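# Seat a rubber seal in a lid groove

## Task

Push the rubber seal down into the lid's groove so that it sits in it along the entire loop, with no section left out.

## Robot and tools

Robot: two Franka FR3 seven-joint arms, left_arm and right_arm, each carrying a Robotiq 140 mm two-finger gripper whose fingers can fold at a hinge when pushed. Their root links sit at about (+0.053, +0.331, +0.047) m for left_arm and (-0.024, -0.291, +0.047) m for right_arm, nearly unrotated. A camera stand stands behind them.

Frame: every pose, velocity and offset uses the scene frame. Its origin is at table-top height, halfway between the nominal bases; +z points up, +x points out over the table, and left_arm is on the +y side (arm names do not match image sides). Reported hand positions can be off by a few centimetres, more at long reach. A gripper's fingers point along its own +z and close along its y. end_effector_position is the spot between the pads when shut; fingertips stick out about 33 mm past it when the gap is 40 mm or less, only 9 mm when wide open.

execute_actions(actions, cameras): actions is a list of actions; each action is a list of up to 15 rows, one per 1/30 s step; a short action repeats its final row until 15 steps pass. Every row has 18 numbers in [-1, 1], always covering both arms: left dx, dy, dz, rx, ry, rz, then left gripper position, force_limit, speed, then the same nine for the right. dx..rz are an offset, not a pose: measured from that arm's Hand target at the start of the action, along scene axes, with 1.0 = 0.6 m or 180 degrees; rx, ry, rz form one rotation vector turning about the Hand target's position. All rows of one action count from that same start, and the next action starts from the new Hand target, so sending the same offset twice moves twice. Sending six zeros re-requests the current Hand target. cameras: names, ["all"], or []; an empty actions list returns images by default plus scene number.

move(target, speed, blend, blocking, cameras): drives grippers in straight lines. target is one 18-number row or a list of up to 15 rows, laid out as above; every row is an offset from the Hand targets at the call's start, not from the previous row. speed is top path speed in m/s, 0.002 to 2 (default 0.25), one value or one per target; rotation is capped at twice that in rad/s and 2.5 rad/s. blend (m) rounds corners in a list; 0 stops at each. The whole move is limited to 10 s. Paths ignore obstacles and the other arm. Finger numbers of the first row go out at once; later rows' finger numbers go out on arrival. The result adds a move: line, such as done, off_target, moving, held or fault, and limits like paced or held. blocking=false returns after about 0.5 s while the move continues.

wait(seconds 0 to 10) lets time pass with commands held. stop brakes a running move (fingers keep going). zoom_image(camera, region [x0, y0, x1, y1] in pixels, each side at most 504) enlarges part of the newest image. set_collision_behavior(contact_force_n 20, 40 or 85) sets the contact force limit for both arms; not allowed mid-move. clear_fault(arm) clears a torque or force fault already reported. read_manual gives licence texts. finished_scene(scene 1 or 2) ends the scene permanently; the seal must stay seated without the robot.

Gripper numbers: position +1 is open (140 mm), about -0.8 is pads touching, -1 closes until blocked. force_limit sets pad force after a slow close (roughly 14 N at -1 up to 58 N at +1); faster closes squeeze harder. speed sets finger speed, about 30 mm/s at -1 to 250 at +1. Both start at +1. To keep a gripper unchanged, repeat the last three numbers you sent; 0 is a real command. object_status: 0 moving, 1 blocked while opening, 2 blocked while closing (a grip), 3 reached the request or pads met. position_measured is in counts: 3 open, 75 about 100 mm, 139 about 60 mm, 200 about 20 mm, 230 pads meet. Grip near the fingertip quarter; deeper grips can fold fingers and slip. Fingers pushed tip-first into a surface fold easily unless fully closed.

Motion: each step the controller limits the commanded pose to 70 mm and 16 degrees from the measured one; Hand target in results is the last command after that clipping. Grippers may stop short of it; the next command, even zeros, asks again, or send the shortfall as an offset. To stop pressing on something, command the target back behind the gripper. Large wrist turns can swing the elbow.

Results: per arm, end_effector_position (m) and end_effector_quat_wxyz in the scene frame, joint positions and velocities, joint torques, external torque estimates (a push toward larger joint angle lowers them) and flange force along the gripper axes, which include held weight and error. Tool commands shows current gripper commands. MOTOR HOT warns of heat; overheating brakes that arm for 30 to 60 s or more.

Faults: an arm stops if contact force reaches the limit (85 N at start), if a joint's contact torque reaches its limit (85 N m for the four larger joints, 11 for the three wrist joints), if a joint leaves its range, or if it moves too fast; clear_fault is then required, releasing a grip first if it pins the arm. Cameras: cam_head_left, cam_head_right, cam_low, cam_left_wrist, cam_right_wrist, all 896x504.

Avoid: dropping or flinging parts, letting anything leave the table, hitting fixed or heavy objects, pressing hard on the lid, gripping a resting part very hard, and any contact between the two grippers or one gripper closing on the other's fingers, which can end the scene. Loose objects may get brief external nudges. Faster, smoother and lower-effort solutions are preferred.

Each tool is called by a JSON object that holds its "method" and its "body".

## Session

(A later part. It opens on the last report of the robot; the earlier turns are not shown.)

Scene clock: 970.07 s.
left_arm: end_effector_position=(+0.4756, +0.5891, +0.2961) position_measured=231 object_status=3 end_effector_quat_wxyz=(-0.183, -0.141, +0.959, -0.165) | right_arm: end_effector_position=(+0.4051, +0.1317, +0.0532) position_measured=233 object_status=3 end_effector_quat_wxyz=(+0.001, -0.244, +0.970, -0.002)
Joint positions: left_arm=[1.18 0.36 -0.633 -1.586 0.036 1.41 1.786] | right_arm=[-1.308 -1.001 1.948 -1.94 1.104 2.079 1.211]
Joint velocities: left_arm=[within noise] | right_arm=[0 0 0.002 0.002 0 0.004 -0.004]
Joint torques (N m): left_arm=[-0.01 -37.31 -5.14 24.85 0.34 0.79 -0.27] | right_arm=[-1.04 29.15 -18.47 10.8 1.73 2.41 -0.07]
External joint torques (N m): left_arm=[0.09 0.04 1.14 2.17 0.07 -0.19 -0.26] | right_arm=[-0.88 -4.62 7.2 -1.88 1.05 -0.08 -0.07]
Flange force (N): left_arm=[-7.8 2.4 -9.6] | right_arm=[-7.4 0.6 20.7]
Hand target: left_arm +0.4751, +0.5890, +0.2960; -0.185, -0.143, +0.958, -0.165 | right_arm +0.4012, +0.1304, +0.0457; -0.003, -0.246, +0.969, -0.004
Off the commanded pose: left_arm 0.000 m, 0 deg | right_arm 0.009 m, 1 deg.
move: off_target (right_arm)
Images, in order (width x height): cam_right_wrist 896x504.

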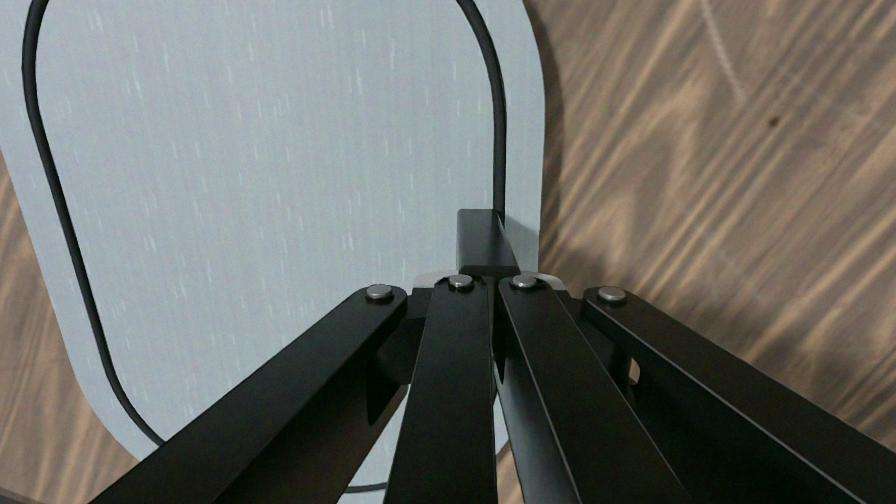

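{"method": "move", "body": {"target": [[0,0,0,0,0,0,-1,-0.5,-1,0,0,0.04,0,0,0,-1,1,0],[0,0,0,0,0,0,-1,-0.5,-1,0,0.0147,0.04,0,0,0,-1,1,0],[0,0,0,0,0,0,-1,-0.5,-1,0,0.0147,0,0,0,0,-1,1,0],[0,0,0,0,0,0,-1,-0.5,-1,0,0.0147,0.15,0,0,0,-1,1,0]], "speed": 0.06, "cameras": ["cam_right_wrist"]}}

Scene clock: 1006.53 s.
left_arm: end_effector_position=(+0.4756, +0.5891, +0.2961) position_measured=231 object_status=3 end_effector_quat_wxyz=(-0.183, -0.141, +0.959, -0.165) | right_arm: end_effector_position=(+0.4025, +0.1391, +0.1351) position_measured=233 object_status=3 end_effector_quat_wxyz=(-0.001, -0.246, +0.969, -0.003)
Joint positions: left_arm=[1.18 0.36 -0.633 -1.586 0.036 1.41 1.786] | right_arm=[-1.234 -0.928 1.8 -1.91 0.989 1.949 1.268]
Joint velocities: left_arm=[within noise] | right_arm=[0 0 -0.001 -0.001 -0.001 -0.003 0.006]
Joint torques (N m): left_arm=[0.06 -37.32 -5.11 24.86 0.32 0.8 -0.24] | right_arm=[0.29 31.25 -26.58 14.87 0.24 2.25 0.16]
External joint torques (N m): left_arm=[0.13 -0.11 1.12 2.22 0.05 -0.19 -0.22] | right_arm=[0.36 0.35 -1.28 0.34 -0.48 -0.19 0.16]
Flange force (N): left_arm=[-7.3 2.4 -9.5] | right_arm=[2.1 0.3 -4.0]
Hand target: left_arm +0.4751, +0.5890, +0.2960; -0.185, -0.143, +0.958, -0.165 | right_arm +0.4012, +0.1392, +0.1357; -0.003, -0.246, +0.969, -0.004
Off the commanded pose: left_arm 0.000 m, 0 deg | right_arm 0.001 m, 0 deg.
move: done
Images, in order (width x height): cam_right_wrist 896x504.

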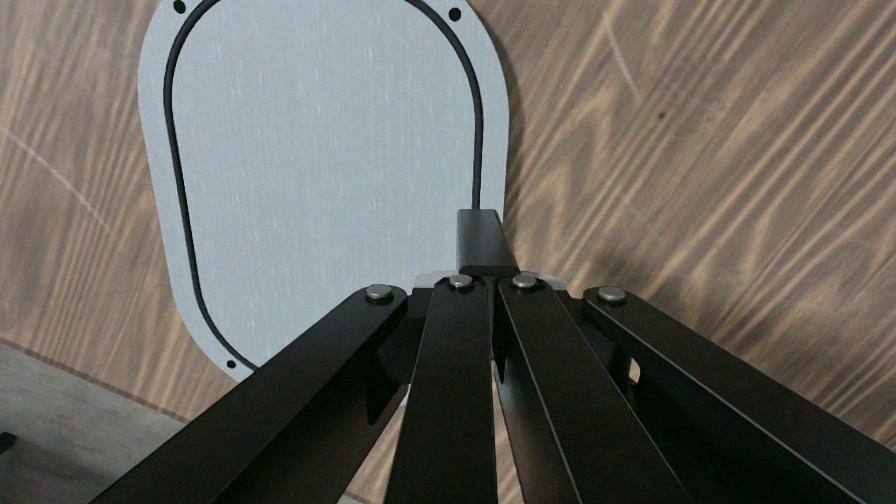

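{"method": "move", "body": {"target": [[0,0,0,0,0,0,-1,-0.5,-1,-0.1,-0.059,-0.113,0,0,0,-1,1,0],[0,0,0,0,0,0,-1,-0.5,-1,-0.1,-0.059,-0.149,0,0,0,-1,1,0],[0,0,0,0,0,0,-1,-0.5,-1,-0.1,-0.059,-0.125,0,0,0,-1,1,0],[0,0,0,0,0,0,-1,-0.5,-1,-0.071,-0.036,-0.125,0,0,0,-1,1,0],[0,0,0,0,0,0,-1,-0.5,-1,-0.071,-0.036,-0.149,0,0,0,-1,1,0],[0,0,0,0,0,0,-1,-0.5,-1,-0.071,-0.036,-0.125,0,0,0,-1,1,0],[0,0,0,0,0,0,-1,-0.5,-1,-0.037,-0.016,-0.125,0,0,0,-1,1,0],[0,0,0,0,0,0,-1,-0.5,-1,-0.037,-0.016,-0.149,0,0,0,-1,1,0],[0,0,0,0,0,0,-1,-0.5,-1,-0.037,-0.016,-0.12,0,0,0,-1,1,0]], "speed": 0.08}}

{"method": "move", "body": {"target": [[0,0,0,0,0,0,-1,-0.5,-1,0.071,0.038,0,0,0,0,-1,1,0],[0,0,0,0,0,0,-1,-0.5,-1,0.071,0.038,-0.027,0,0,0,-1,1,0],[0,0,0,0,0,0,-1,-0.5,-1,0.071,0.038,-0.003,0,0,0,-1,1,0],[0,0,0,0,0,0,-1,-0.5,-1,0.106,0.057,-0.003,0,0,0,-1,1,0],[0,0,0,0,0,0,-1,-0.5,-1,0.106,0.057,-0.026,0,0,0,-1,1,0],[0,0,0,0,0,0,-1,-0.5,-1,0.106,0.057,-0.003,0,0,0,-1,1,0],[0,0,0,0,0,0,-1,-0.5,-1,0.139,0.072,-0.003,0,0,0,-1,1,0],[0,0,0,0,0,0,-1,-0.5,-1,0.139,0.072,-0.026,0,0,0,-1,1,0],[0,0,0,0,0,0,-1,-0.5,-1,0.139,0.072,0.13,0,0,0,-1,1,0]], "speed": 0.08, "cameras": ["cam_right_wrist","cam_head_left"]}}

Scene clock: 1031.20 s.
left_arm: end_effector_position=(+0.4756, +0.5891, +0.2961) position_measured=231 object_status=3 end_effector_quat_wxyz=(-0.183, -0.141, +0.959, -0.165) | right_arm: end_effector_position=(+0.3805, +0.1301, +0.0634) position_measured=233 object_status=3 end_effector_quat_wxyz=(-0.001, -0.247, +0.969, -0.003)
Joint positions: left_arm=[1.18 0.36 -0.633 -1.586 0.036 1.41 1.786] | right_arm=[-1.221 -0.978 1.904 -2.006 1.099 2.072 1.219]
Joint velocities: left_arm=[within noise] | right_arm=[0 0.001 0 0 0 -0.004 0]
Joint torques (N m): left_arm=[0.09 -37.31 -5.09 24.87 0.32 0.79 -0.24] | right_arm=[0.24 31.54 -26.77 12.37 0.2 2.33 0.23]
External joint torques (N m): left_arm=[0.06 0.01 1.08 2.16 0.04 -0.19 -0.23] | right_arm=[0.41 0.07 -1.26 -0.32 -0.49 -0.15 0.23]
Flange force (N): left_arm=[-7.7 2.4 -9.5] | right_arm=[3.3 0.1 -4.1]
Hand target: left_arm +0.4751, +0.5890, +0.2960; -0.185, -0.143, +0.958, -0.165 | right_arm +0.3790, +0.1296, +0.0637; -0.003, -0.246, +0.969, -0.004
Off the commanded pose: left_arm 0.000 m, 0 deg | right_arm 0.002 m, 0 deg.
move: done

Scene clock: 1038.07 s.
left_arm: end_effector_position=(+0.4756, +0.5891, +0.2961) position_measured=231 object_status=3 end_effector_quat_wxyz=(-0.183, -0.141, +0.959, -0.165) | right_arm: end_effector_position=(+0.4636, +0.1728, +0.1411) position_measured=233 object_status=3 end_effector_quat_wxyz=(-0.001, -0.247, +0.969, -0.003)
Joint positions: left_arm=[1.18 0.36 -0.633 -1.586 0.036 1.41 1.786] | right_arm=[-1.471 -1.011 1.886 -1.614 0.992 1.857 1.312]
Joint velocities: left_arm=[within noise] | right_arm=[0.001 0.001 -0.001 -0.001 0.001 -0.004 0.004]
Joint torques (N m): left_arm=[0.02 -37.35 -5.1 24.85 0.31 0.79 -0.24] | right_arm=[0.23 39.42 -26.84 14.57 0.25 2.29 0.19]
External joint torques (N m): left_arm=[-0.01 -0.09 1.06 2.19 0.03 -0.19 -0.22] | right_arm=[0.16 -0.08 -1.25 0.24 -0.49 -0.16 0.19]
Flange force (N): left_arm=[-7.5 2.2 -9.5] | right_arm=[0.7 0.4 -2.4]
Hand target: left_arm +0.4751, +0.5890, +0.2960; -0.185, -0.143, +0.958, -0.165 | right_arm +0.4624, +0.1728, +0.1417; -0.003, -0.246, +0.969, -0.004
Off the commanded pose: left_arm 0.000 m, 0 deg | right_arm 0.001 m, 0 deg.
move: done
Images, in order (width x height): cam_head_left 896x504, cam_right_wrist 896x504.

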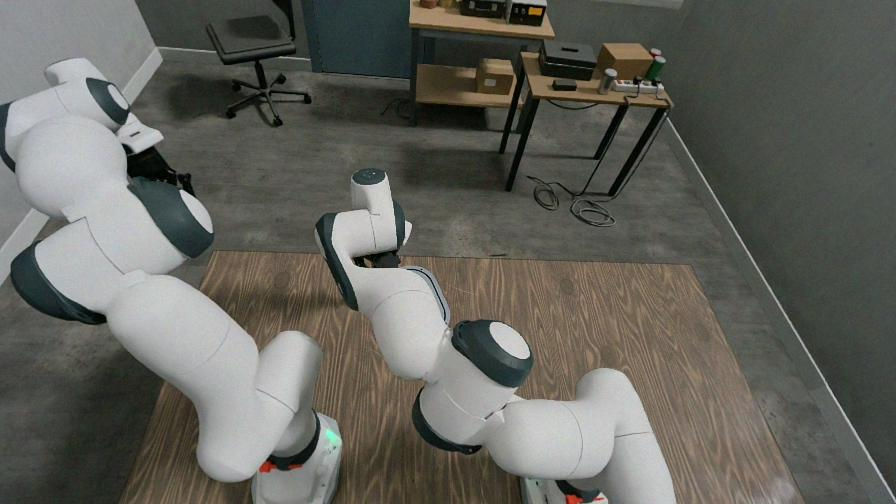

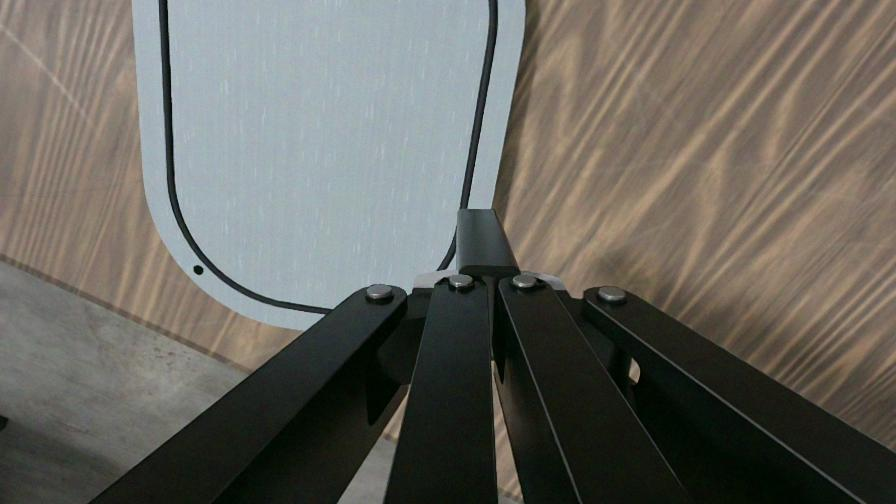

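{"method": "move", "body": {"target": [0,0,0,0,0,0,-1,-0.5,-1,-0.23,-0.235,0.29,0,0,0,-1,1,0], "cameras": ["cam_right_wrist"]}}

{"method": "zoom_image", "body": {"camera": "cam_right_wrist", "region": [280, 0, 680, 225]}}

Scene clock: 1045.00 s.
left_arm: end_effector_position=(+0.4756, +0.5891, +0.2961) position_measured=231 object_status=3 end_effector_quat_wxyz=(-0.183, -0.141, +0.959, -0.165) | right_arm: end_effector_position=(+0.3259, +0.0330, +0.3161) position_measured=233 object_status=3 end_effector_quat_wxyz=(+0.000, -0.243, +0.970, -0.003)
Joint positions: left_arm=[1.18 0.36 -0.633 -1.586 0.036 1.41 1.786] | right_arm=[-0.71 -0.831 1.141 -2.155 0.737 1.686 1.243]
Joint velocities: left_arm=[within noise] | right_arm=[0.001 0 -0.001 -0.001 -0.001 -0.003 -0.005]
Joint torques (N m): left_arm=[0.08 -37.3 -5.13 24.86 0.32 0.79 -0.18] | right_arm=[-0.07 12.4 -22.82 17.87 0.25 2.28 -0.16]
External joint torques (N m): left_arm=[-0.02 -0.15 0.95 2.22 0.03 -0.19 -0.16] | right_arm=[-0.04 0.93 -1.63 -0.35 -0.52 -0.18 -0.16]
Flange force (N): left_arm=[-7.3 2.2 -9.5] | right_arm=[3.8 -2.6 -2.8]
Hand target: left_arm +0.4751, +0.5890, +0.2960; -0.185, -0.143, +0.958, -0.165 | right_arm +0.3244, +0.0318, +0.3157; -0.003, -0.246, +0.969, -0.004
Off the commanded pose: left_arm 0.000 m, 0 deg | right_arm 0.002 m, 0 deg.
move: done
Images, in order (width x height): cam_right_wrist 896x504.

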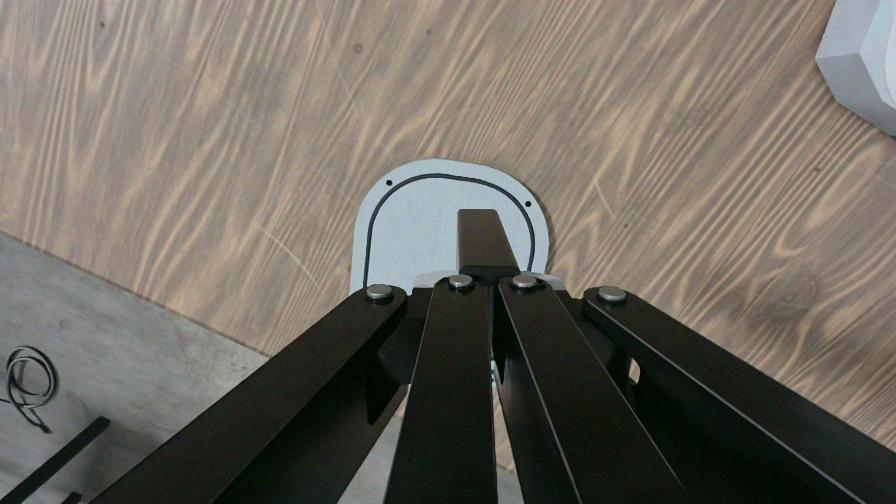

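Scaled by 1.260 from the camera's 896x504 image, which has a finer 1280x720 frame.

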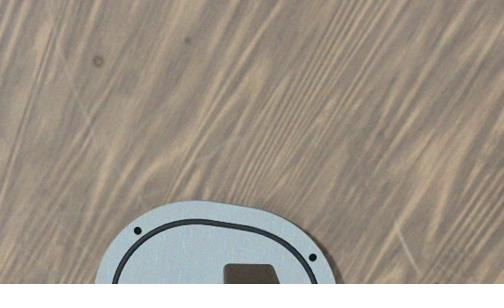

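{"method": "move", "body": {"target": [0,0,0,0,0,0,-1,-0.5,-1,0.126,0.04,-0.25,0,0,0,-1,1,0], "cameras": ["cam_right_wrist"]}}

{"method": "zoom_image", "body": {"camera": "cam_right_wrist", "region": [200, 0, 704, 280]}}

{"method": "move", "body": {"target": [0,0,0,0,0,0,-1,-0.5,-1,0.27,0.12,0,0,0,0,-1,1,0], "cameras": ["cam_right_wrist"]}}

{"method": "zoom_image", "body": {"camera": "cam_right_wrist", "region": [200, 0, 704, 280]}}

Scene clock: 1054.97 s.
left_arm: end_effector_position=(+0.4756, +0.5891, +0.2961) position_measured=231 object_status=3 end_effector_quat_wxyz=(-0.183, -0.141, +0.959, -0.165) | right_arm: end_effector_position=(+0.3986, +0.0548, +0.1653) position_measured=233 object_status=3 end_effector_quat_wxyz=(-0.005, -0.244, +0.970, -0.005)
Joint positions: left_arm=[1.18 0.36 -0.633 -1.586 0.036 1.41 1.786] | right_arm=[-1.123 -0.809 1.649 -2.114 0.897 1.98 1.168]
Joint velocities: left_arm=[within noise] | right_arm=[-0.001 0 0.001 0 0.001 0.003 -0.005]
Joint torques (N m): left_arm=[0.08 -37.27 -5.14 24.86 0.33 0.79 -0.27] | right_arm=[-0.65 22.76 -23.31 16.54 1.1 2.72 -0.12]
External joint torques (N m): left_arm=[-0.14 -0.04 0.87 2.18 0.03 -0.2 -0.25] | right_arm=[-0.72 0.6 -0.46 0.27 0.4 0.28 -0.12]
Flange force (N): left_arm=[-7.9 2.0 -9.7] | right_arm=[-2.1 -1.2 0.4]
Hand target: left_arm +0.4751, +0.5890, +0.2960; -0.185, -0.143, +0.958, -0.165 | right_arm +0.4000, +0.0558, +0.1657; -0.003, -0.246, +0.969, -0.004
Off the commanded pose: left_arm 0.000 m, 0 deg | right_arm 0.002 m, 0 deg.
move: done
Images, in order (width x height): cam_right_wrist 896x504.

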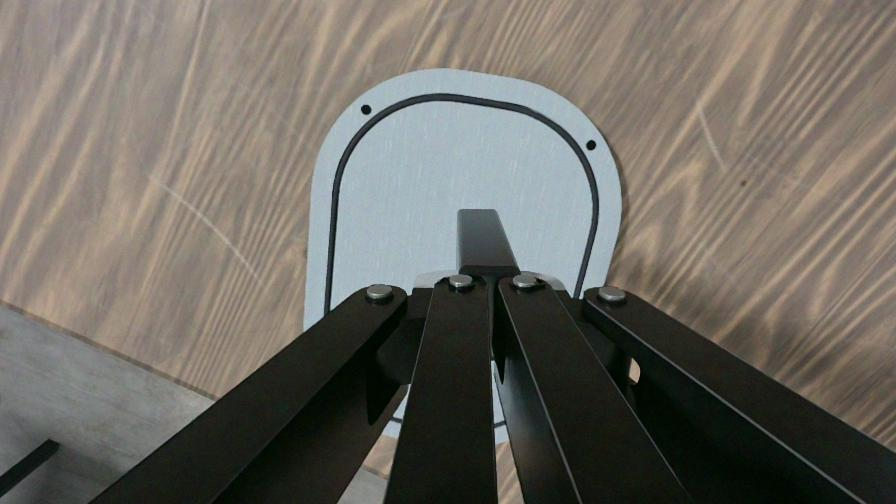

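Scaled by 1.000.

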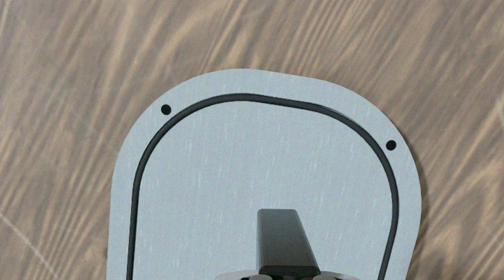

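Scene clock: 1056.90 s.
left_arm: end_effector_position=(+0.4756, +0.5891, +0.2961) position_measured=231 object_status=3 end_effector_quat_wxyz=(-0.183, -0.141, +0.959, -0.165) | right_arm: end_effector_position=(+0.5626, +0.1291, +0.1673) position_measured=233 object_status=3 end_effector_quat_wxyz=(-0.001, -0.248, +0.969, -0.002)
Joint positions: left_arm=[1.18 0.36 -0.633 -1.586 0.036 1.41 1.786] | right_arm=[-1.79 -1.017 1.979 -1.345 0.921 1.783 1.269]
Joint velocities: left_arm=[within noise] | right_arm=[0 0.001 0 -0.001 0 -0.001 0.004]
Joint torques (N m): left_arm=[0.04 -37.31 -5.05 24.74 0.32 0.78 -0.26] | right_arm=[-0.68 45.04 -23.18 16 0.75 2.3 0.16]
External joint torques (N m): left_arm=[0.03 -0.07 1.12 2.08 0.04 -0.21 -0.25] | right_arm=[-0.93 -0.85 -0.34 0.41 -0.02 -0.15 0.16]
Flange force (N): left_arm=[-7.2 2.2 -9.2] | right_arm=[-7.8 -0.1 -0.2]
Hand target: left_arm +0.4751, +0.5890, +0.2960; -0.185, -0.143, +0.958, -0.165 | right_arm +0.5620, +0.1278, +0.1657; -0.003, -0.246, +0.969, -0.004
Off the commanded pose: left_arm 0.000 m, 0 deg | right_arm 0.002 m, 0 deg.
move: done
Images, in order (width x height): cam_right_wrist 896x504.

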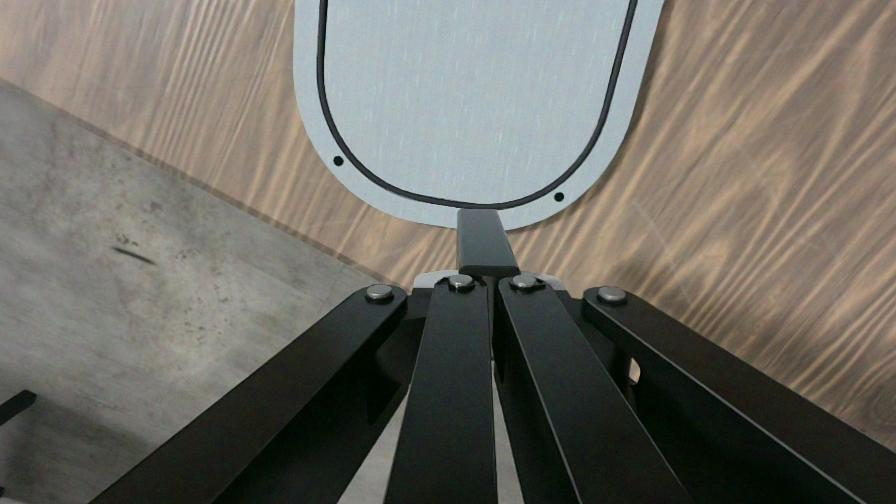

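Scaled by 1.000.

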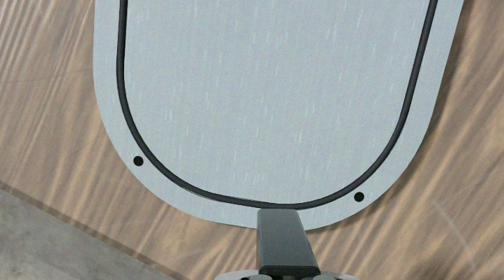

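{"method": "zoom_image", "body": {"camera": "cam_right_wrist", "region": [290, 60, 450, 220]}}

{"method": "zoom_image", "body": {"camera": "cam_right_wrist", "region": [500, 60, 660, 220]}}

{"method": "move", "body": {"target": [0,0,0,0,0,0,-1,-0.5,-1,-0.27,-0.13,0,0,0,0,-1,1,0], "cameras": ["cam_right_wrist"]}}

{"method": "zoom_image", "body": {"camera": "cam_right_wrist", "region": [310, 60, 470, 220]}}

{"method": "zoom_image", "body": {"camera": "cam_right_wrist", "region": [460, 70, 620, 230]}}

Scaled by 3.150 from the camera's 896x504 image, which has a finer 1280x720 frame.

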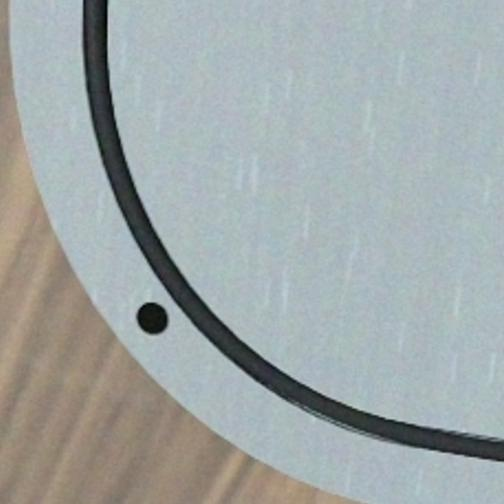

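Scaled by 3.150 from the camera's 896x504 image, which has a finer 1280x720 frame.

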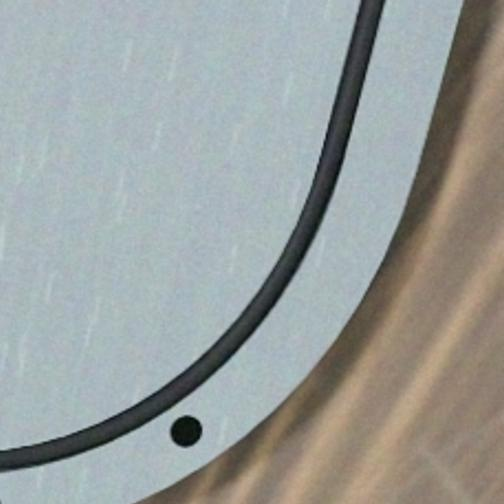

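Scene clock: 1065.67 s.
left_arm: end_effector_position=(+0.4756, +0.5891, +0.2961) position_measured=231 object_status=3 end_effector_quat_wxyz=(-0.183, -0.141, +0.959, -0.165) | right_arm: end_effector_position=(+0.3996, +0.0484, +0.1650) position_measured=233 object_status=3 end_effector_quat_wxyz=(-0.004, -0.244, +0.970, -0.006)
Joint positions: left_arm=[1.18 0.36 -0.633 -1.586 0.036 1.41 1.786] | right_arm=[-1.122 -0.792 1.648 -2.128 0.882 1.995 1.165]
Joint velocities: left_arm=[within noise] | right_arm=[0.001 -0.001 0.001 0 0 0.002 -0.007]
Joint torques (N m): left_arm=[0.05 -37.33 -5.09 24.87 0.33 0.79 -0.27] | right_arm=[0.24 22.75 -23.69 16.04 1.2 2.82 -0.21]
External joint torques (N m): left_arm=[0.02 0.02 1.08 2.14 0.05 -0.2 -0.26] | right_arm=[0.28 1.18 -1.23 -0.33 0.52 0.37 -0.21]
Flange force (N): left_arm=[-7.7 2.3 -9.5] | right_arm=[6.3 -1.2 -2.0]
Hand target: left_arm +0.4751, +0.5890, +0.2960; -0.185, -0.143, +0.958, -0.165 | right_arm +0.4000, +0.0498, +0.1657; -0.003, -0.246, +0.969, -0.004
Off the commanded pose: left_arm 0.000 m, 0 deg | right_arm 0.002 m, 0 deg.
move: done
Images, in order (width x height): cam_right_wrist 896x504.

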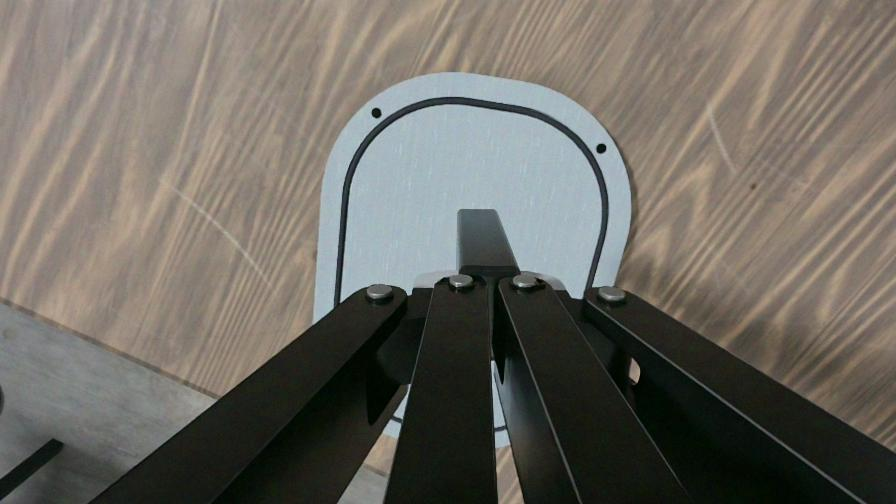

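Scaled by 3.150 from the camera's 896x504 image, which has a finer 1280x720 frame.

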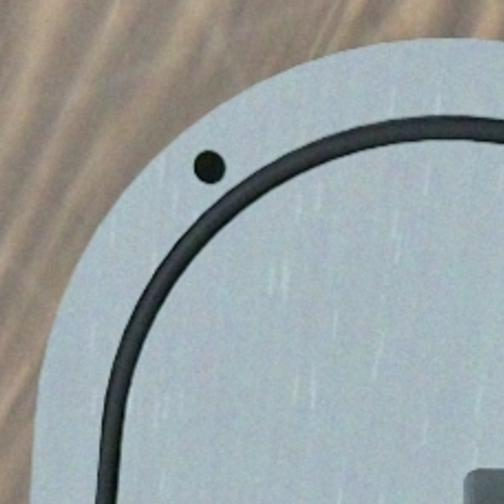

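Scaled by 3.150 from the camera's 896x504 image, which has a finer 1280x720 frame.

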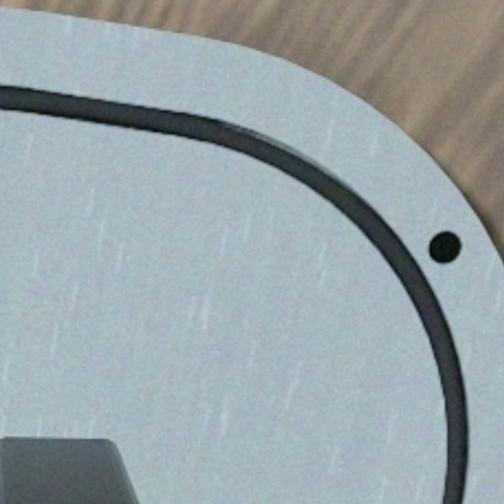

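{"method": "move", "body": {"target": [[0,0,0,0,0,0,-1,-0.5,-1,-0.099,0.004,-0.163,0,0,0,-1,1,0],[0,0,0,0,0,0,-1,-0.5,-1,-0.099,0.004,-0.2,0,0,0,-1,1,0],[0,0,0,0,0,0,-1,-0.5,-1,-0.099,0.004,-0.175,0,0,0,-1,1,0],[0,0,0,0,0,0,-1,-0.5,-1,-0.104,0.025,-0.175,0,0,0,-1,1,0],[0,0,0,0,0,0,-1,-0.5,-1,-0.104,0.025,-0.2,0,0,0,-1,1,0],[0,0,0,0,0,0,-1,-0.5,-1,-0.104,0.025,-0.175,0,0,0,-1,1,0],[0,0,0,0,0,0,-1,-0.5,-1,-0.107,0.046,-0.175,0,0,0,-1,1,0],[0,0,0,0,0,0,-1,-0.5,-1,-0.107,0.046,-0.2,0,0,0,-1,1,0],[0,0,0,0,0,0,-1,-0.5,-1,-0.107,0.046,-0.175,0,0,0,-1,1,0],[0,0,0,0,0,0,-1,-0.5,-1,0,-0.002,0,0,0,0,-1,1,0]], "speed": 0.08, "cameras": ["cam_right_wrist"]}}

{"method": "zoom_image", "body": {"camera": "cam_right_wrist", "region": [460, 70, 620, 230]}}

Scene clock: 1092.63 s.
left_arm: end_effector_position=(+0.4756, +0.5891, +0.2961) position_measured=231 object_status=3 end_effector_quat_wxyz=(-0.183, -0.141, +0.959, -0.165) | right_arm: end_effector_position=(+0.4009, +0.0489, +0.1653) position_measured=233 object_status=3 end_effector_quat_wxyz=(-0.001, -0.243, +0.970, -0.004)
Joint positions: left_arm=[1.18 0.36 -0.633 -1.586 0.036 1.41 1.786] | right_arm=[-1.119 -0.783 1.649 -2.133 0.88 2.009 1.166]
Joint velocities: left_arm=[within noise] | right_arm=[0 0 0 0.001 0 -0.004 0]
Joint torques (N m): left_arm=[0.09 -37.29 -5.1 24.82 0.33 0.78 -0.28] | right_arm=[-0.36 22.37 -23.14 16.92 0.15 2.27 -0.13]
External joint torques (N m): left_arm=[0.18 -0.09 1.14 2.2 0.06 -0.21 -0.27] | right_arm=[-0.28 1.01 -0.82 0.33 -0.54 -0.21 -0.13]
Flange force (N): left_arm=[-7.4 2.4 -9.5] | right_arm=[0.3 -1.1 -3.5]
Hand target: left_arm +0.4751, +0.5890, +0.2960; -0.185, -0.143, +0.958, -0.165 | right_arm +0.4000, +0.0486, +0.1657; -0.003, -0.246, +0.969, -0.004
Off the commanded pose: left_arm 0.000 m, 0 deg | right_arm 0.001 m, 0 deg.
move: done
Images, in order (width x height): cam_right_wrist 896x504.

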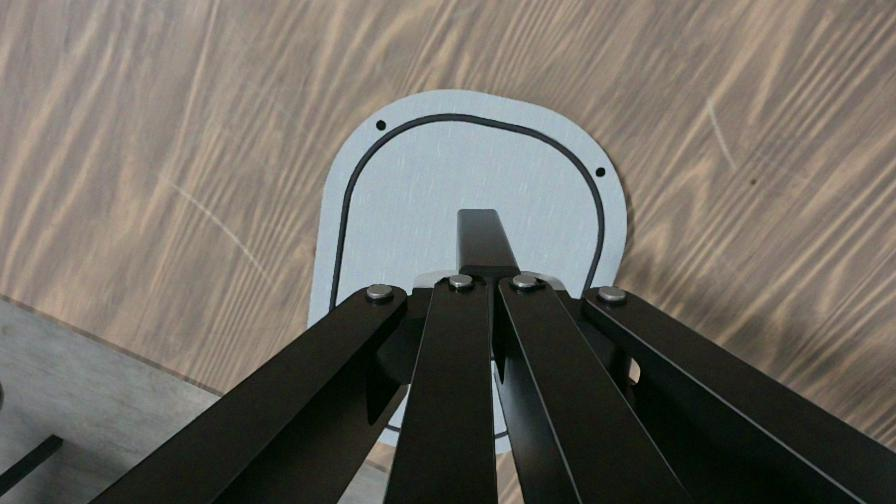

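Scaled by 3.150 from the camera's 896x504 image, which has a finer 1280x720 frame.

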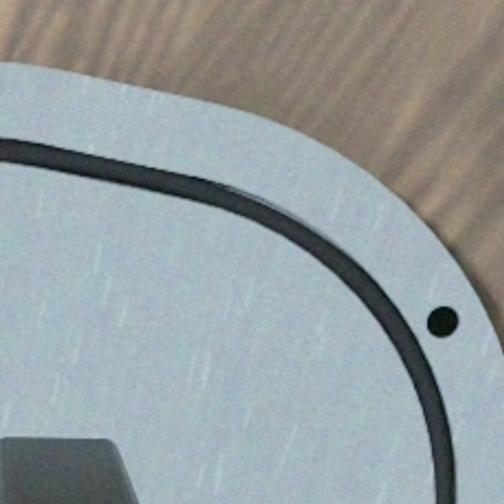

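{"method": "move", "body": {"target": [[0,0,0,0,0,0,-1,-0.5,-1,-0.049,0.0665,-0.163,0,0,0,-1,1,0],[0,0,0,0,0,0,-1,-0.5,-1,-0.049,0.0665,-0.1885,0,0,0,-1,1,0],[0,0,0,0,0,0,-1,-0.5,-1,-0.068,0.056,-0.1885,0,0,0,-1,1,0],[0,0,0,0,0,0,-1,-0.5,-1,-0.068,0.056,-0.17,0,0,0,-1,1,0],[0,0,0,0,0,0,-1,-0.5,-1,-0.0855,0.047,-0.17,0,0,0,-1,1,0],[0,0,0,0,0,0,-1,-0.5,-1,-0.0855,0.047,-0.2,0,0,0,-1,1,0],[0,0,0,0,0,0,-1,-0.5,-1,-0.0855,0.047,-0.17,0,0,0,-1,1,0],[0,0,0,0,0,0,-1,-0.5,-1,0,0,0,0,0,0,-1,1,0]], "speed": [0.1,0.05,0.02,0.06,0.06,0.05,0.06,0.12], "cameras": ["cam_right_wrist"]}}

{"method": "zoom_image", "body": {"camera": "cam_right_wrist", "region": [460, 70, 620, 230]}}

Scene clock: 1116.43 s.
left_arm: end_effector_position=(+0.4756, +0.5891, +0.2961) position_measured=231 object_status=3 end_effector_quat_wxyz=(-0.183, -0.141, +0.959, -0.165) | right_arm: end_effector_position=(+0.4008, +0.0489, +0.1653) position_measured=233 object_status=3 end_effector_quat_wxyz=(-0.001, -0.246, +0.969, -0.003)
Joint positions: left_arm=[1.18 0.36 -0.633 -1.586 0.036 1.41 1.786] | right_arm=[-1.119 -0.789 1.646 -2.132 0.887 2.003 1.157]
Joint velocities: left_arm=[within noise] | right_arm=[0 -0.001 0.001 0 0.001 -0.005 -0.001]
Joint torques (N m): left_arm=[0.08 -37.29 -5.08 24.86 0.32 0.81 -0.24] | right_arm=[-0.21 22.03 -23.65 16.84 0.2 2.31 0.17]
External joint torques (N m): left_arm=[0.16 -0.12 1.15 2.26 0.05 -0.17 -0.22] | right_arm=[-0.43 0.71 -1.46 0.32 -0.5 -0.14 0.17]
Flange force (N): left_arm=[-7.4 2.4 -9.6] | right_arm=[1.1 -0.9 -4.6]
Hand target: left_arm +0.4751, +0.5890, +0.2960; -0.185, -0.143, +0.958, -0.165 | right_arm +0.4000, +0.0486, +0.1657; -0.003, -0.246, +0.969, -0.004
Off the commanded pose: left_arm 0.000 m, 0 deg | right_arm 0.001 m, 0 deg.
move: done
Images, in order (width x height): cam_right_wrist 896x504.

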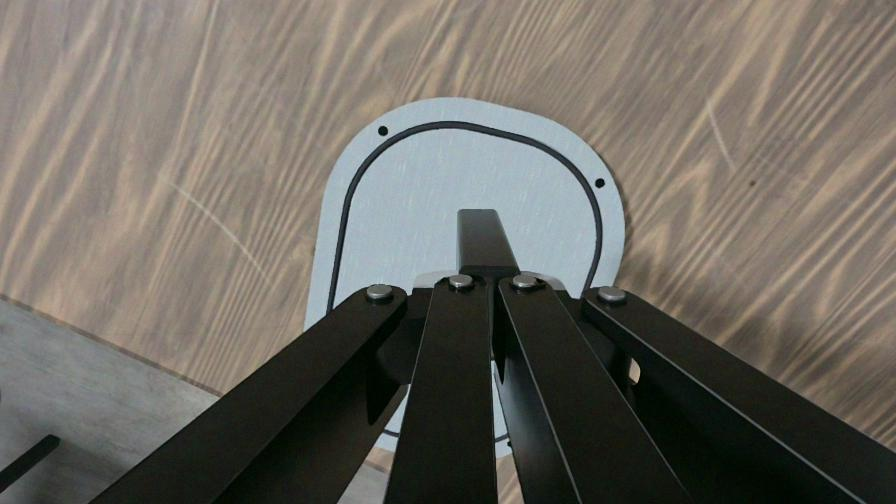

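Scaled by 3.150 from the camera's 896x504 image, which has a finer 1280x720 frame.

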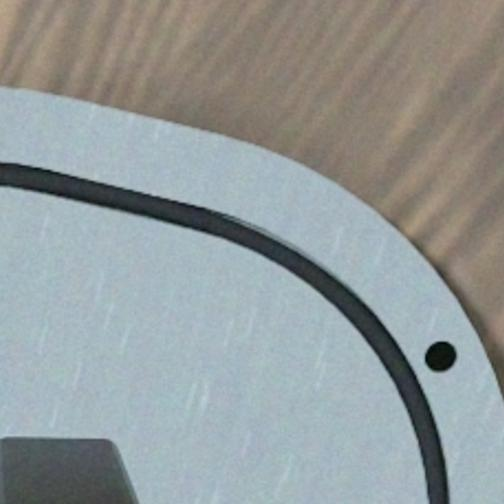

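{"method": "zoom_image", "body": {"camera": "cam_right_wrist", "region": [510, 120, 580, 160]}}

{"method": "zoom_image", "body": {"camera": "cam_right_wrist", "region": [570, 150, 640, 190]}}

{"method": "zoom_image", "body": {"camera": "cam_right_wrist", "region": [420, 105, 490, 145]}}

Scaled by 7.200 from the camera's 896x504 image, which has a finer 1280x720 frame.

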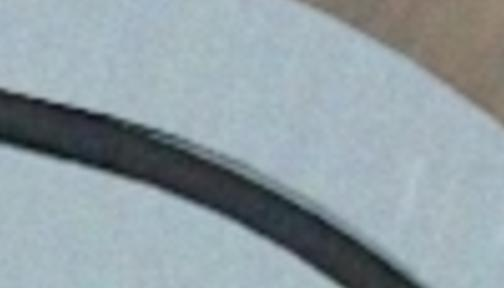

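Scaled by 7.200 from the camera's 896x504 image, which has a finer 1280x720 frame.

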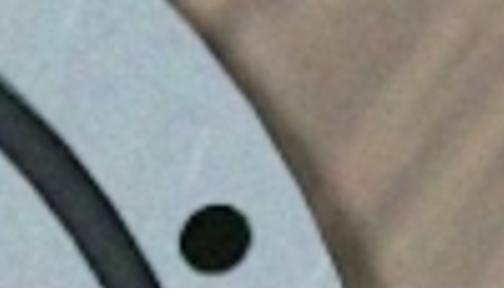

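Scaled by 7.200 from the camera's 896x504 image, which has a finer 1280x720 frame.

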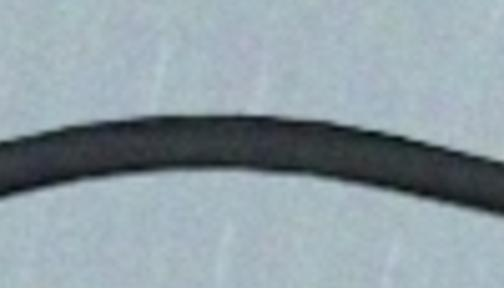

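{"method": "execute_actions", "body": {"actions": []}}

{"method": "zoom_image", "body": {"camera": "cam_low", "region": [380, 200, 560, 300]}}

Scene clock: 1124.90 s.
left_arm: end_effector_position=(+0.4756, +0.5891, +0.2961) position_measured=231 object_status=3 end_effector_quat_wxyz=(-0.183, -0.141, +0.959, -0.165) | right_arm: end_effector_position=(+0.4006, +0.0489, +0.1652) position_measured=233 object_status=3 end_effector_quat_wxyz=(-0.002, -0.246, +0.969, -0.003)
Joint positions: left_arm=[1.18 0.36 -0.633 -1.586 0.036 1.41 1.786] | right_arm=[-1.119 -0.789 1.646 -2.132 0.887 2.003 1.157]
Joint velocities: within noise
Joint torques (N m): left_arm=[0.09 -37.33 -5.08 24.85 0.33 0.78 -0.22] | right_arm=[-0.26 22.03 -23.65 16.81 0.18 2.32 0.14]
External joint torques (N m): left_arm=[0.04 -0.21 1.04 2.24 0.05 -0.2 -0.2] | right_arm=[-0.19 0.55 -1.17 0.34 -0.51 -0.15 0.14]
Flange force (N): left_arm=[-7.2 2.2 -9.6] | right_arm=[1.2 -0.5 -4.2]
Hand target: left_arm +0.4751, +0.5890, +0.2960; -0.185, -0.143, +0.958, -0.165 | right_arm +0.4000, +0.0486, +0.1657; -0.003, -0.246, +0.969, -0.004
Tool commands: left_gripper/position=-1.0 left_gripper/force_limit=-0.5 left_gripper/speed=-1.0 right_gripper/position=-1.0 right_gripper/force_limit=+1.0 right_gripper/speed=+0.0
Off the commanded pose: left_arm 0.000 m, 0 deg | right_arm 0.001 m, 0 deg.

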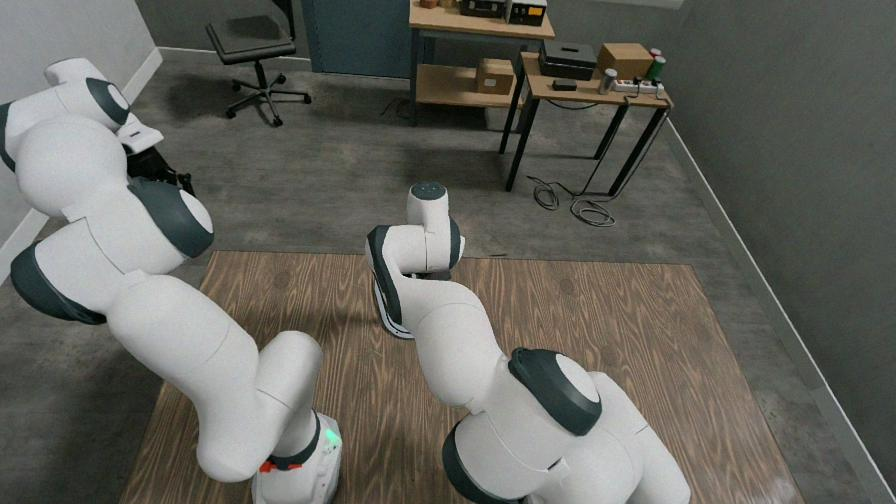

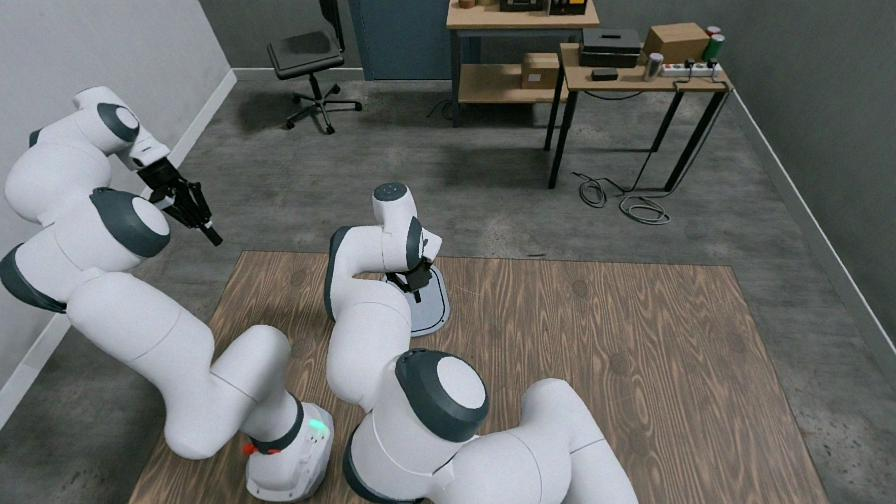

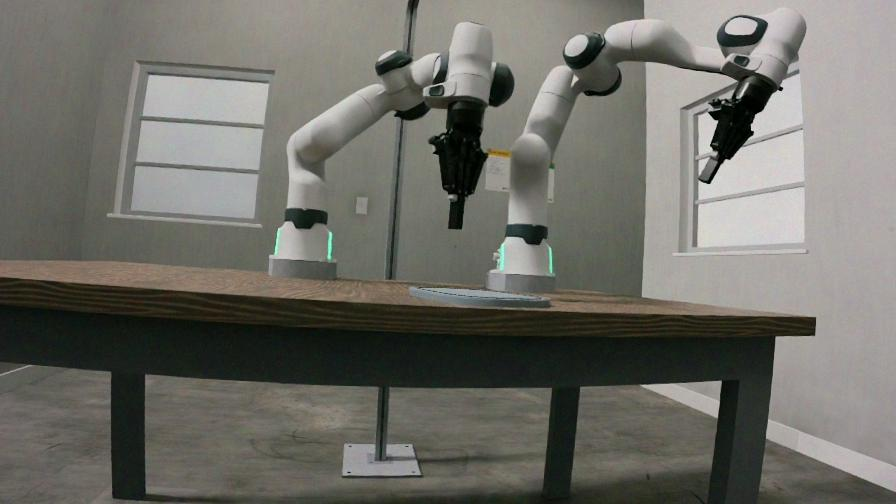

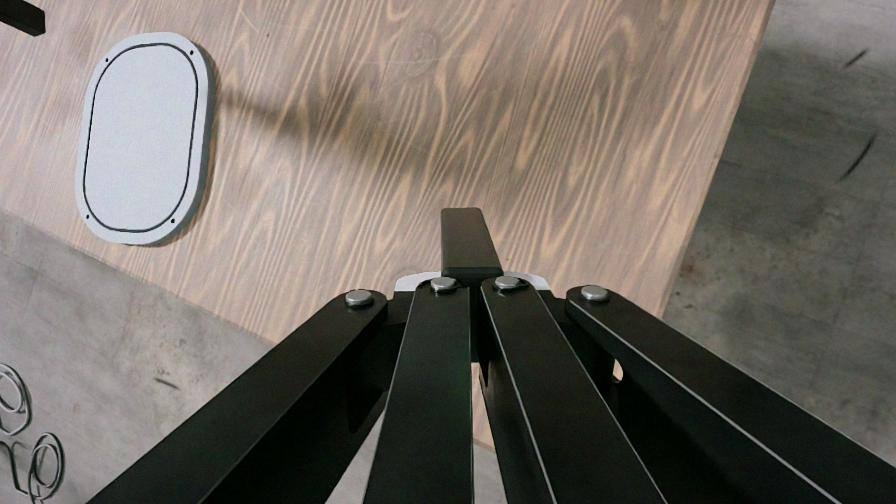

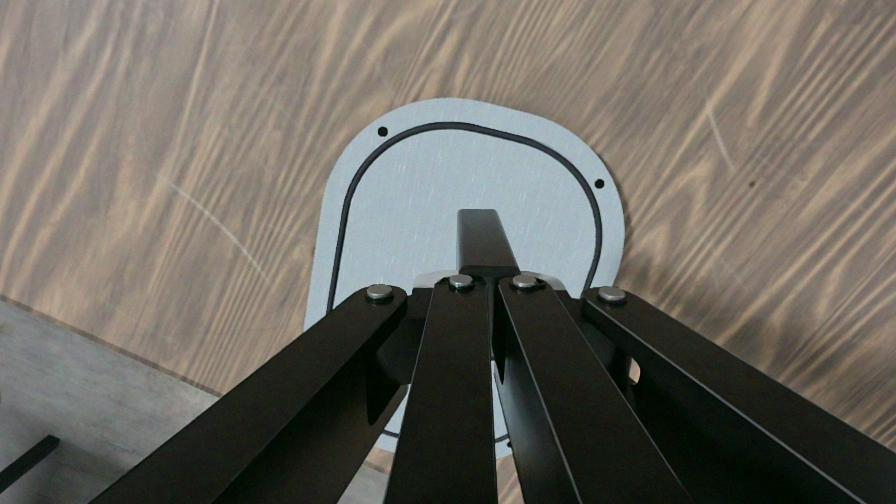

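Scaled by 2.800 from the camera's 896x504 image, which has a finer 1280x720 frame.

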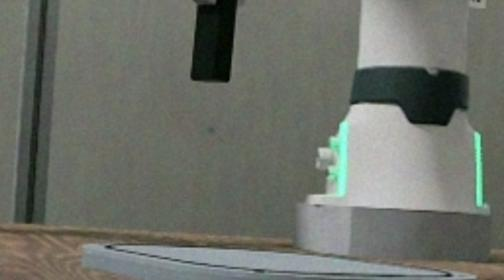

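{"method": "zoom_image", "body": {"camera": "cam_low", "region": [405, 280, 555, 312]}}

{"method": "zoom_image", "body": {"camera": "cam_left_wrist", "region": [60, 20, 230, 140]}}

{"method": "zoom_image", "body": {"camera": "cam_left_wrist", "region": [60, 130, 230, 250]}}

Scaled by 3.360 from the camera's 896x504 image, which has a finer 1280x720 frame.

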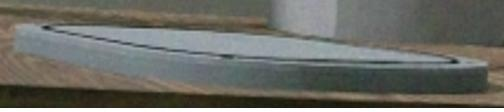

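Scaled by 2.965 from the camera's 896x504 image, which has a finer 1280x720 frame.

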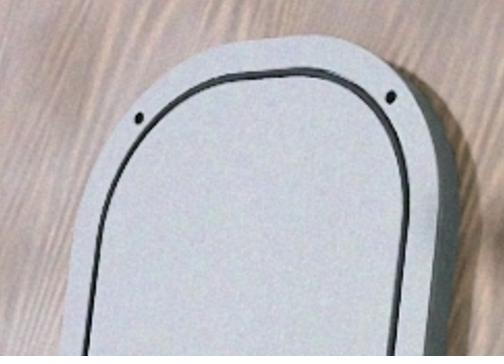

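Scaled by 2.965 from the camera's 896x504 image, which has a finer 1280x720 frame.

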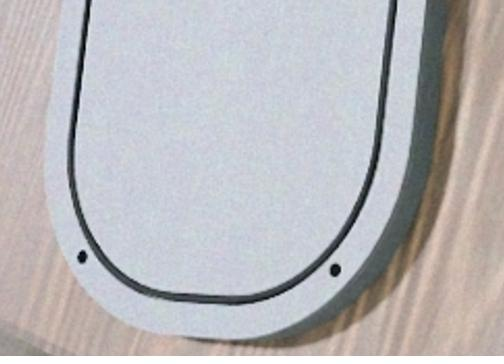

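{"method": "move", "body": {"target": [0,0,0,0,0,0,-1,-0.5,-1,0.29,0.135,0,0,0,0,-1,1,0], "cameras": ["cam_right_wrist","cam_low"]}}

{"method": "zoom_image", "body": {"camera": "cam_low", "region": [440, 284, 520, 312]}}

{"method": "zoom_image", "body": {"camera": "cam_right_wrist", "region": [320, 130, 480, 230]}}

Scene clock: 1134.43 s.
left_arm: end_effector_position=(+0.4756, +0.5891, +0.2961) position_measured=231 object_status=3 end_effector_quat_wxyz=(-0.183, -0.141, +0.959, -0.165) | right_arm: end_effector_position=(+0.5747, +0.1307, +0.1674) position_measured=233 object_status=3 end_effector_quat_wxyz=(-0.001, -0.248, +0.969, -0.002)
Joint positions: left_arm=[1.18 0.36 -0.633 -1.586 0.036 1.41 1.786] | right_arm=[-1.843 -1.033 2.004 -1.278 0.914 1.768 1.283]
Joint velocities: left_arm=[within noise] | right_arm=[0.001 0.001 0 0 0 -0.001 0.005]
Joint torques (N m): left_arm=[0.04 -37.29 -5.07 24.82 0.3 0.79 -0.23] | right_arm=[-0.65 46.5 -22.41 16.06 0.75 2.27 0.12]
External joint torques (N m): left_arm=[-0.02 -0.1 1.06 2.19 0.02 -0.19 -0.21] | right_arm=[-0.58 -0.96 -0.18 0.57 -0.01 -0.18 0.12]
Flange force (N): left_arm=[-7.5 2.2 -9.5] | right_arm=[-8.4 0.3 -0.2]
Hand target: left_arm +0.4751, +0.5890, +0.2960; -0.185, -0.143, +0.958, -0.165 | right_arm +0.5740, +0.1296, +0.1657; -0.003, -0.246, +0.969, -0.004
Off the commanded pose: left_arm 0.000 m, 0 deg | right_arm 0.002 m, 0 deg.
move: done
Images, in order (width x height): cam_low 896x504, cam_right_wrist 896x504.

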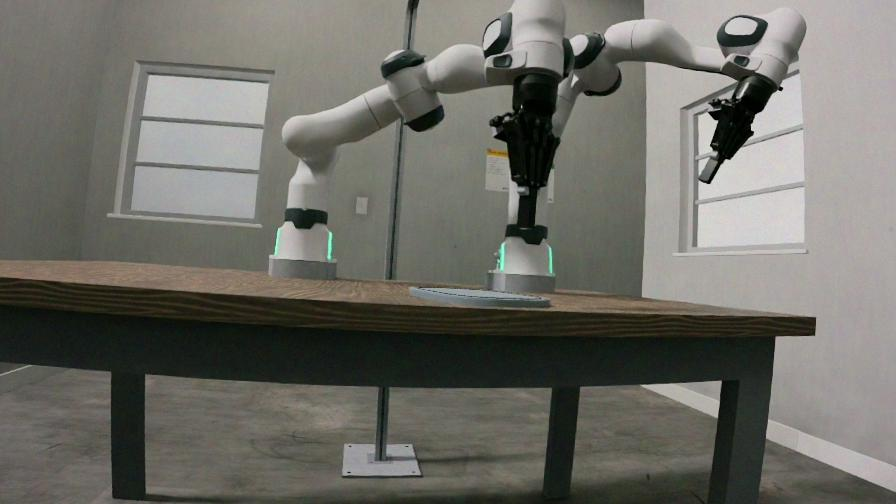

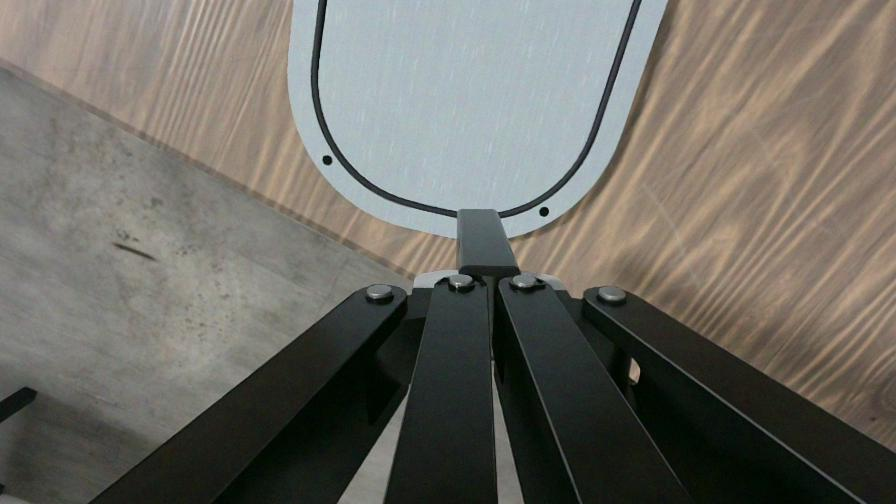

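Scaled by 6.300 from the camera's 896x504 image, which has a finer 1280x720 frame.

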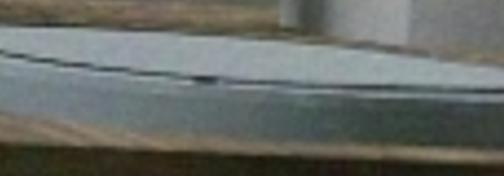

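Scaled by 3.150 from the camera's 896x504 image, which has a finer 1280x720 frame.

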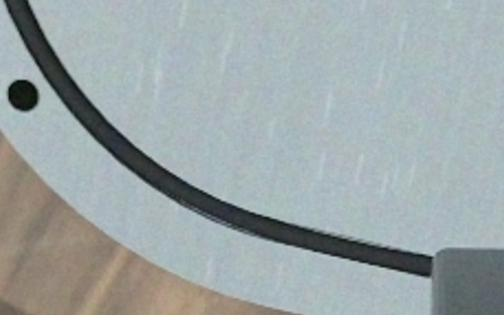

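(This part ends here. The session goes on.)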